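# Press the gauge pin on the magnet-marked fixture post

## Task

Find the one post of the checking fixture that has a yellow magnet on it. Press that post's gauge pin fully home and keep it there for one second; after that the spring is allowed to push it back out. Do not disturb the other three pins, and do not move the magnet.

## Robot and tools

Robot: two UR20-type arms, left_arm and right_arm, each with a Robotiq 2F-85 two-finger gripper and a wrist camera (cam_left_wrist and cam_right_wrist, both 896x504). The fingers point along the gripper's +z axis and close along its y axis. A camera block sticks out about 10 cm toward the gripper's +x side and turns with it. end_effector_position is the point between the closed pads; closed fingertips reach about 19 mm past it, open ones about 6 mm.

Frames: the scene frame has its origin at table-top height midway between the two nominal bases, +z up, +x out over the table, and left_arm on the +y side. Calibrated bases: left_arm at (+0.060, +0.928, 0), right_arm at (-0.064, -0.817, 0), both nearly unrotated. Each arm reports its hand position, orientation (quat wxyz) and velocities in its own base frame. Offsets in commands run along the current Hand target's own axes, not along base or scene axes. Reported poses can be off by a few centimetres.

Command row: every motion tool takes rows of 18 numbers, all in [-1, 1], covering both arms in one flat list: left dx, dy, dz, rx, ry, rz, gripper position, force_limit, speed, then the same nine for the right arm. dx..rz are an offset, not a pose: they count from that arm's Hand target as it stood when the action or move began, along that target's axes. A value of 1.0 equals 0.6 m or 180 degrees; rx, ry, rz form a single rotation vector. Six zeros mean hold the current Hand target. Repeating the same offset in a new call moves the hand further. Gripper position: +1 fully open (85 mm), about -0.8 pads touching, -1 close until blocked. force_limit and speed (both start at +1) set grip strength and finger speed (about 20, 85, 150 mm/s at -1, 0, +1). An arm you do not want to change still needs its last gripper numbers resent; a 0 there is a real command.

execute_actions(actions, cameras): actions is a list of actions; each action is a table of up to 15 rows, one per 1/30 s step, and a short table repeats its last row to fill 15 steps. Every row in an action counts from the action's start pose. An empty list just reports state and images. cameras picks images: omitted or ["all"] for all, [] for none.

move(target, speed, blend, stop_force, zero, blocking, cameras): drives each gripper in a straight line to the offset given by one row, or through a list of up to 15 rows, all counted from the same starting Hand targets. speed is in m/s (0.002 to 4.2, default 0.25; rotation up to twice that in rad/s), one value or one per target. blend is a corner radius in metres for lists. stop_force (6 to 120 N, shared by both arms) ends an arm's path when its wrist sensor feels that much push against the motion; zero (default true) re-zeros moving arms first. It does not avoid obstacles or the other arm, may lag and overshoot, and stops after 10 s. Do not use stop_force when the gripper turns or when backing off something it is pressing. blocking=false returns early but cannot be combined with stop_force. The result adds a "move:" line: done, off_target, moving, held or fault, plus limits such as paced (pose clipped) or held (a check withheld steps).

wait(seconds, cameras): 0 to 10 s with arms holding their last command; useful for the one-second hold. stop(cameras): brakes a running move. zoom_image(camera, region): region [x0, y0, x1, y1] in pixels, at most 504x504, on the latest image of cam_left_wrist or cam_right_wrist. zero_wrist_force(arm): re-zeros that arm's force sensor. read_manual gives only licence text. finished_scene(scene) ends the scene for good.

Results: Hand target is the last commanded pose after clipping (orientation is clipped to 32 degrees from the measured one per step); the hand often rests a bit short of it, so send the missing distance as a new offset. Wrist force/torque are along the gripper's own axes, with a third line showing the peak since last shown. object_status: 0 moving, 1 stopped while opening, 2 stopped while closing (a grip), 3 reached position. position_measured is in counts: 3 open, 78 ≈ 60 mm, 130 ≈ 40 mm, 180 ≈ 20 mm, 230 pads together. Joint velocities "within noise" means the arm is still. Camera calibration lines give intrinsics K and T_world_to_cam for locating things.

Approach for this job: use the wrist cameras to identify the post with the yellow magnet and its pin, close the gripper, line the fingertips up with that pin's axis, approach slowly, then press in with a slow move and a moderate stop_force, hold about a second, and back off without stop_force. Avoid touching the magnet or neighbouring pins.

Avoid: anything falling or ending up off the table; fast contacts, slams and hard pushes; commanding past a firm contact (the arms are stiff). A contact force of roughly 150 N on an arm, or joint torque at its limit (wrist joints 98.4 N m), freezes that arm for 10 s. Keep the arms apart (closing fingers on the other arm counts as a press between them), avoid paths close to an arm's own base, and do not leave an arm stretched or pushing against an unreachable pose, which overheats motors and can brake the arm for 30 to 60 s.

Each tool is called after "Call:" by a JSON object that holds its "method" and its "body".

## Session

Call:
{"method": "execute_actions", "body": {"actions": []}}

Scene clock: 0.00 s.
left_arm: end_effector_position=(+0.3071, -0.4220, +0.1602) position_measured=3 object_status=3 end_effector_quat_wxyz=(+0.066, +0.956, -0.074, +0.275) | right_arm: end_effector_position=(+0.4900, -0.3027, +0.2369) position_measured=3 object_status=3 end_effector_quat_wxyz=(+0.548, -0.467, -0.511, -0.471)
Joint positions: left_arm=[-1.763 -1.739 2.857 -2.766 -1.003 1.555] | right_arm=[2.511 -2.074 -2.06 -2.212 2.389 -0.015]
Joint velocities: within noise
Joint torques (N m): no reading
Motor temperatures (°C): left_arm=[24 35 26 38 34 33] | right_arm=[28 35 35 36 33 38]
Wrist force (N): no reading
Wrist torque (N m): no reading
Wrist force, peak (N): no reading
Hand target: left_arm +0.3071, -0.4220, +0.1602; +0.066, +0.956, -0.074, +0.275 | right_arm +0.4900, -0.3027, +0.2369; +0.548, -0.467, -0.511, -0.471
Tool commands: left_gripper/position=+1.0 left_gripper/force_limit=+1.0 left_gripper/speed=+1.0 right_gripper/position=+1.0 right_gripper/force_limit=+1.0 right_gripper/speed=+1.0
camera_calibration:
cam_left_wrist: T_world_to_cam=[[-0.285835, -0.958093, 0.0188626, -0.30276], [-0.929607, 0.27245, -0.248197, 0.463413], [0.232657, -0.0884782, -0.968526, 0.172428], [0, 0, 0, 1]] pos_world=[0.304136, -0.401073, 0.28773]
cam_right_wrist: T_world_to_cam=[[0.978979, 0.0562001, -0.196068, -0.399553], [-0.174505, -0.266853, -0.947807, 0.238768], [-0.105588, 0.962097, -0.251436, 0.530477], [0, 0, 0, 1]] pos_world=[0.488832, -0.424199, 0.281347]

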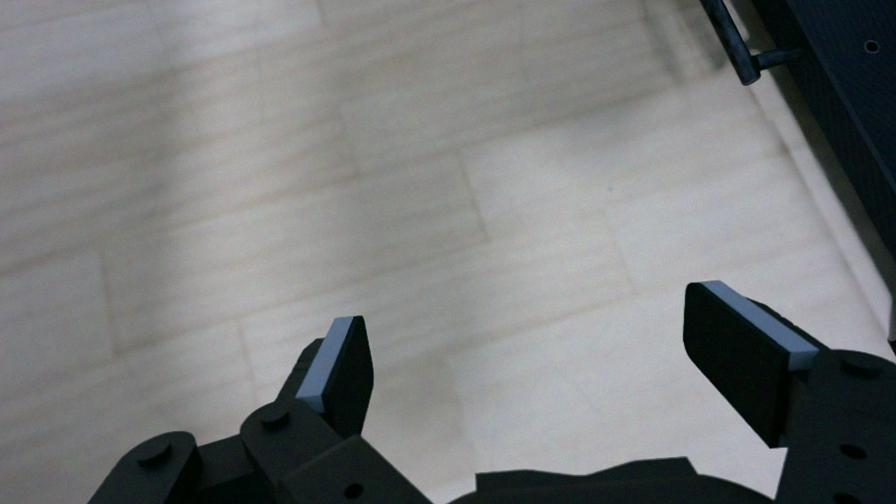

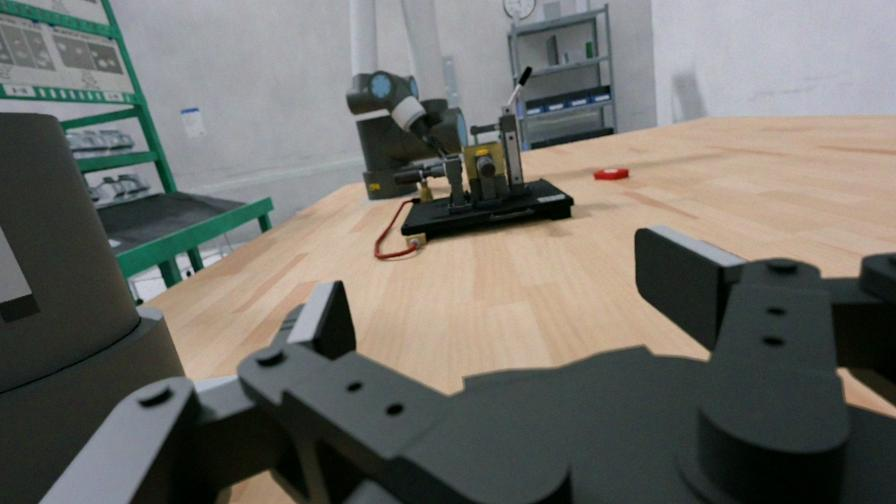

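Call:
{"method": "zoom_image", "body": {"camera": "cam_right_wrist", "region": [360, 50, 640, 270]}}

Scaled by 1.800 from the camera's 896x504 image, which has a finer 1280x720 frame.

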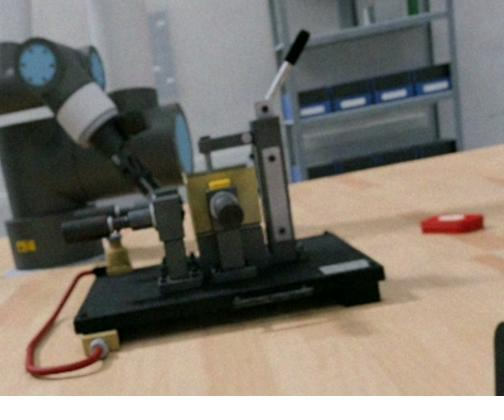

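Call:
{"method": "move", "body": {"target": [[0,0,0,0,0,0,1,1,1,0.094,0.322,0.474,-0.074,-0.087,0.013,-1,-1,1],[0,0,0,0,0,0,1,1,1,0.1167,0.1315,0.994,-0.1484,-0.1742,0.0267,-1,-1,1]], "speed": 0.5, "blend": 0.12, "cameras": ["cam_right_wrist"]}}

Scene clock: 7.07 s.
left_arm: end_effector_position=(+0.3071, -0.4220, +0.1602) position_measured=3 object_status=3 end_effector_quat_wxyz=(+0.066, +0.956, -0.074, +0.275) | right_arm: end_effector_position=(+0.4990, +0.2957, +0.3299) position_measured=234 object_status=3 end_effector_quat_wxyz=(-0.288, +0.708, +0.498, +0.409)
Joint positions: left_arm=[-1.763 -1.739 2.857 -2.766 -1.003 1.555] | right_arm=[3.719 -1.728 -2.821 0.781 2.122 2.781]
Joint velocities: within noise
Joint torques (N m): left_arm=[8.6 -13.22 -59.64 -8.3 3.45 -1.16] | right_arm=[25.88 29.15 18.59 13.27 -2.54 6.12]
Motor temperatures (°C): left_arm=[24 35 26 38 34 33] | right_arm=[28 35 35 36 33 38]
Wrist force (N): left_arm=[0.1 -0.1 -0.1] | right_arm=[0.4 0.8 1.7]
Wrist torque (N m): left_arm=[-0.01 -0.01 0.00] | right_arm=[0.23 0.10 -0.08]
Wrist force, peak (N): left_arm=[0.4 0.1 -0.4] | right_arm=[1.1 -0.1 5.7]
Hand target: left_arm +0.3071, -0.4220, +0.1602; +0.066, +0.956, -0.074, +0.275 | right_arm +0.4990, +0.2957, +0.3299; -0.288, +0.708, +0.498, +0.409
Off the commanded pose: left_arm 0.000 m, 0 deg | right_arm 0.000 m, 0 deg.
move: done; limits=paced
camera_calibration:
cam_right_wrist: T_world_to_cam=[[0.877818, -0.466786, -0.107456, -0.247922], [-0.409188, -0.614155, -0.674817, 0.617951], [0.249001, 0.636336, -0.73012, 0.0564976], [0, 0, 0, 1]] pos_world=[0.456421, 0.22784, 0.431613]
Images, in order (width x height): cam_right_wrist 896x504.

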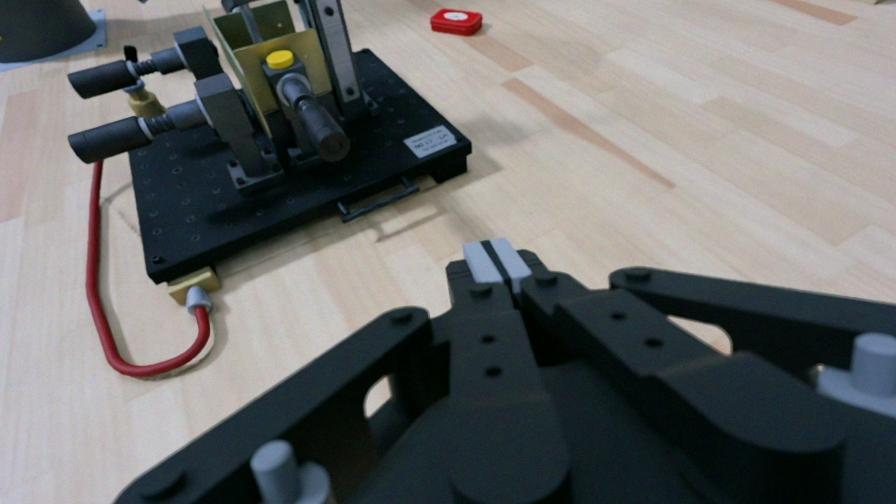

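Call:
{"method": "move", "body": {"target": [0,0,0,0,0,0,1,1,1,-0.0068,-0.1312,0.5412,0.0907,-0.0552,-0.0636,-1,-1,1], "speed": 0.35, "cameras": ["cam_right_wrist"]}}

Scene clock: 9.23 s.
left_arm: end_effector_position=(+0.3071, -0.4220, +0.1602) position_measured=3 object_status=3 end_effector_quat_wxyz=(+0.066, +0.956, -0.074, +0.275) | right_arm: end_effector_position=(+0.5192, +0.5851, +0.1646) position_measured=234 object_status=3 end_effector_quat_wxyz=(-0.300, +0.640, +0.642, +0.299)
Joint positions: left_arm=[-1.763 -1.739 2.857 -2.766 -1.003 1.555] | right_arm=[4.036 -2.057 -2.572 0.665 2.073 2.664]
Joint velocities: within noise
Joint torques (N m): left_arm=[7.53 -8.28 -62.51 -7.43 3.45 -0.8] | right_arm=[18.21 94 37.52 6.38 7.17 -7.11]
Motor temperatures (°C): left_arm=[24 35 26 38 34 33] | right_arm=[28 35 35 36 33 38]
Wrist force (N): left_arm=[0.0 -0.4 0.1] | right_arm=[0.5 0.7 0.9]
Wrist torque (N m): left_arm=[-0.07 0.00 0.00] | right_arm=[0.50 0.08 -0.16]
Wrist force, peak (N): left_arm=[0.2 0.0 -0.4] | right_arm=[1.1 1.6 4.8]
Hand target: left_arm +0.3071, -0.4220, +0.1602; +0.066, +0.956, -0.074, +0.275 | right_arm +0.5192, +0.5853, +0.1645; -0.300, +0.640, +0.642, +0.299
Off the commanded pose: left_arm 0.000 m, 0 deg | right_arm 0.000 m, 0 deg.
move: done
camera_calibration:
cam_right_wrist: T_world_to_cam=[[0.984399, -0.156514, -0.0803896, -0.389615], [-0.174994, -0.823268, -0.540007, 0.670947], [0.0183363, 0.54565, -0.837813, -0.0629385], [0, 0, 0, 1]] pos_world=[0.502102, 0.525731, 0.278264]
Images, in order (width x height): cam_right_wrist 896x504.

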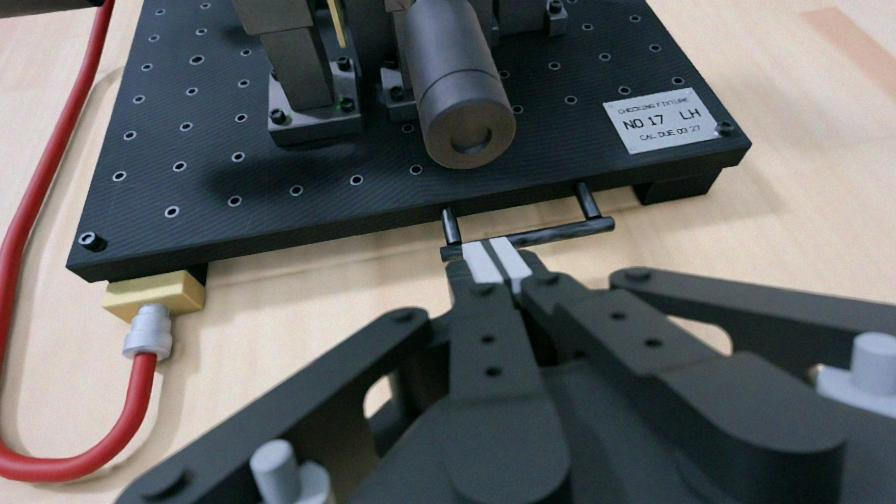

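Call:
{"method": "move", "body": {"target": [[0,0,0,0,0,0,1,1,1,0.03,0,0.0357,0,0,0,-1,-1,1],[0,0,0,0,0,0,1,1,1,0.0536,0,0.0638,0,0,0,-1,-1,1],[0,0,0,0,0,0,1,1,1,0.0965,0,0.1149,0,0,0,-1,-1,1]], "speed": [0.08,0.02,0.01], "stop_force": 20, "cameras": ["cam_right_wrist"]}}

Scene clock: 13.77 s.
left_arm: end_effector_position=(+0.3071, -0.4220, +0.1602) position_measured=3 object_status=3 end_effector_quat_wxyz=(+0.066, +0.956, -0.074, +0.275) | right_arm: end_effector_position=(+0.5190, +0.6496, +0.1645) position_measured=234 object_status=3 end_effector_quat_wxyz=(-0.300, +0.640, +0.642, +0.299)
Joint positions: left_arm=[-1.763 -1.739 2.857 -2.766 -1.003 1.555] | right_arm=[4.101 -2.072 -2.516 0.648 2.028 2.717]
Joint velocities: within noise
Joint torques (N m): left_arm=[8.44 -6.27 -64.14 -7.42 3.98 -0.66] | right_arm=[-11.9 139.18 29.53 16.04 6.99 -7.51]
Motor temperatures (°C): left_arm=[24 35 26 38 34 33] | right_arm=[28 35 35 36 33 38]
Wrist force (N): left_arm=[0.4 -0.1 0.0] | right_arm=[-11.6 -1.2 -17.4]
Wrist torque (N m): left_arm=[-0.01 -0.08 0.00] | right_arm=[0.59 0.06 -0.18]
Wrist force, peak (N): left_arm=[0.5 0.1 -0.4] | right_arm=[-30.3 -5.5 -60.4]
Hand target: left_arm +0.3071, -0.4220, +0.1602; +0.066, +0.956, -0.074, +0.275 | right_arm +0.5190, +0.6496, +0.1645; -0.300, +0.640, +0.642, +0.299 (not the last commanded pose)
Off the commanded pose: left_arm 0.000 m, 0 deg | right_arm 0.026 m, 0 deg.
move: contact (right_arm); path passed 2 of 3 targets
camera_calibration:
cam_right_wrist: T_world_to_cam=[[0.984436, -0.1563, -0.0803503, -0.379479], [-0.174795, -0.823357, -0.539935, 0.723946], [0.0182347, 0.545576, -0.837863, -0.0980203], [0, 0, 0, 1]] pos_world=[0.501903, 0.590231, 0.278264]
Images, in order (width x height): cam_right_wrist 896x504.

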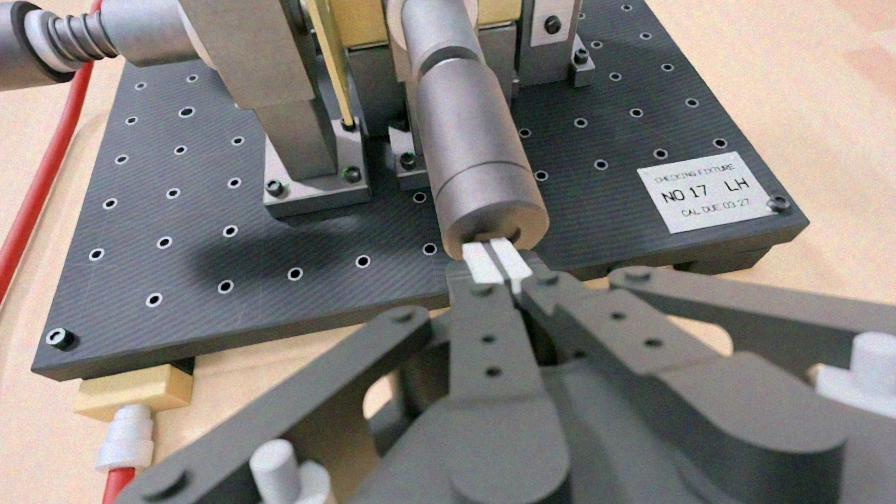

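Same as scene 2. A gentle extra press, then hold.

Call:
{"method": "move", "body": {"target": [0,0,0,0,0,0,1,1,1,0.0054,0,0.0064,0,0,0,-1,-1,1], "speed": 0.004, "stop_force": 12, "cameras": []}}

Call:
{"method": "wait", "body": {"seconds": 1.0, "cameras": []}}

Call:
{"method": "finished_scene", "body": {"scene": 3}}

Scene clock: 14.67 s.
left_arm: end_effector_position=(+0.3071, -0.4220, +0.1602) position_measured=3 object_status=3 end_effector_quat_wxyz=(+0.066, +0.956, -0.074, +0.275) | right_arm: end_effector_position=(+0.5190, +0.6497, +0.1646) position_measured=234 object_status=3 end_effector_quat_wxyz=(-0.300, +0.640, +0.642, +0.299)
Joint positions: left_arm=[-1.763 -1.739 2.857 -2.766 -1.003 1.555] | right_arm=[4.101 -2.072 -2.515 0.648 2.028 2.717]
Joint velocities: within noise
Joint torques (N m): left_arm=[14.68 -10.15 -66.7 -7.48 4.81 0.2] | right_arm=[0.84 132.02 43.57 11.77 8.39 2.04]
Motor temperatures (°C): left_arm=[24 35 26 38 34 33] | right_arm=[28 35 35 36 33 38]
Wrist force (N): left_arm=[0.1 0.0 -0.1] | right_arm=[-23.6 -0.7 -35.5]
Wrist torque (N m): left_arm=[0.00 -0.02 0.00] | right_arm=[0.59 -0.06 -0.20]
Wrist force, peak (N): left_arm=[0.3 0.3 0.0] | right_arm=[-26.3 -1.4 -36.4]
Hand target: left_arm +0.3071, -0.4220, +0.1602; +0.066, +0.956, -0.074, +0.275 | right_arm +0.5190, +0.6497, +0.1646; -0.300, +0.640, +0.642, +0.299 (not the last commanded pose)
Off the commanded pose: left_arm 0.000 m, 0 deg | right_arm 0.005 m, 0 deg.
move: contact (right_arm)
No camera images: "cameras" was empty.

Scene clock: 15.67 s.
left_arm: end_effector_position=(+0.3071, -0.4220, +0.1602) position_measured=3 object_status=3 end_effector_quat_wxyz=(+0.066, +0.956, -0.074, +0.275) | right_arm: end_effector_position=(+0.5190, +0.6497, +0.1646) position_measured=234 object_status=3 end_effector_quat_wxyz=(-0.300, +0.640, +0.642, +0.299)
Joint positions: left_arm=[-1.763 -1.739 2.857 -2.766 -1.003 1.555] | right_arm=[4.101 -2.072 -2.516 0.648 2.028 2.717]
Joint velocities: within noise
Joint torques (N m): left_arm=[10.63 -5.94 -66.53 -7.74 4.04 -0.89] | right_arm=[0.29 133.52 42.83 14.27 9.08 -1.56]
Motor temperatures (°C): left_arm=[24 35 26 38 34 33] | right_arm=[28 35 35 36 33 38]
Wrist force (N): left_arm=[0.1 -0.2 -0.3] | right_arm=[-20.1 0.2 -30.1]
Wrist torque (N m): left_arm=[-0.02 -0.01 0.00] | right_arm=[0.56 0.00 -0.17]
Wrist force, peak (N): left_arm=[0.0 0.4 -0.3] | right_arm=[-23.0 -0.7 -35.1]
Hand target: left_arm +0.3071, -0.4220, +0.1602; +0.066, +0.956, -0.074, +0.275 | right_arm +0.5190, +0.6497, +0.1646; -0.300, +0.640, +0.642, +0.299 (not the last commanded pose)
Tool commands: left_gripper/position=+1.0 left_gripper/force_limit=+1.0 left_gripper/speed=+1.0 right_gripper/position=-1.0 right_gripper/force_limit=-1.0 right_gripper/speed=+1.0
Off the commanded pose: left_arm 0.000 m, 0 deg | right_arm 0.005 m, 0 deg.
wait: 1.00 s; at rest by 0.17 s
No camera images: "cameras" was empty.

The scene is finished: the task was done.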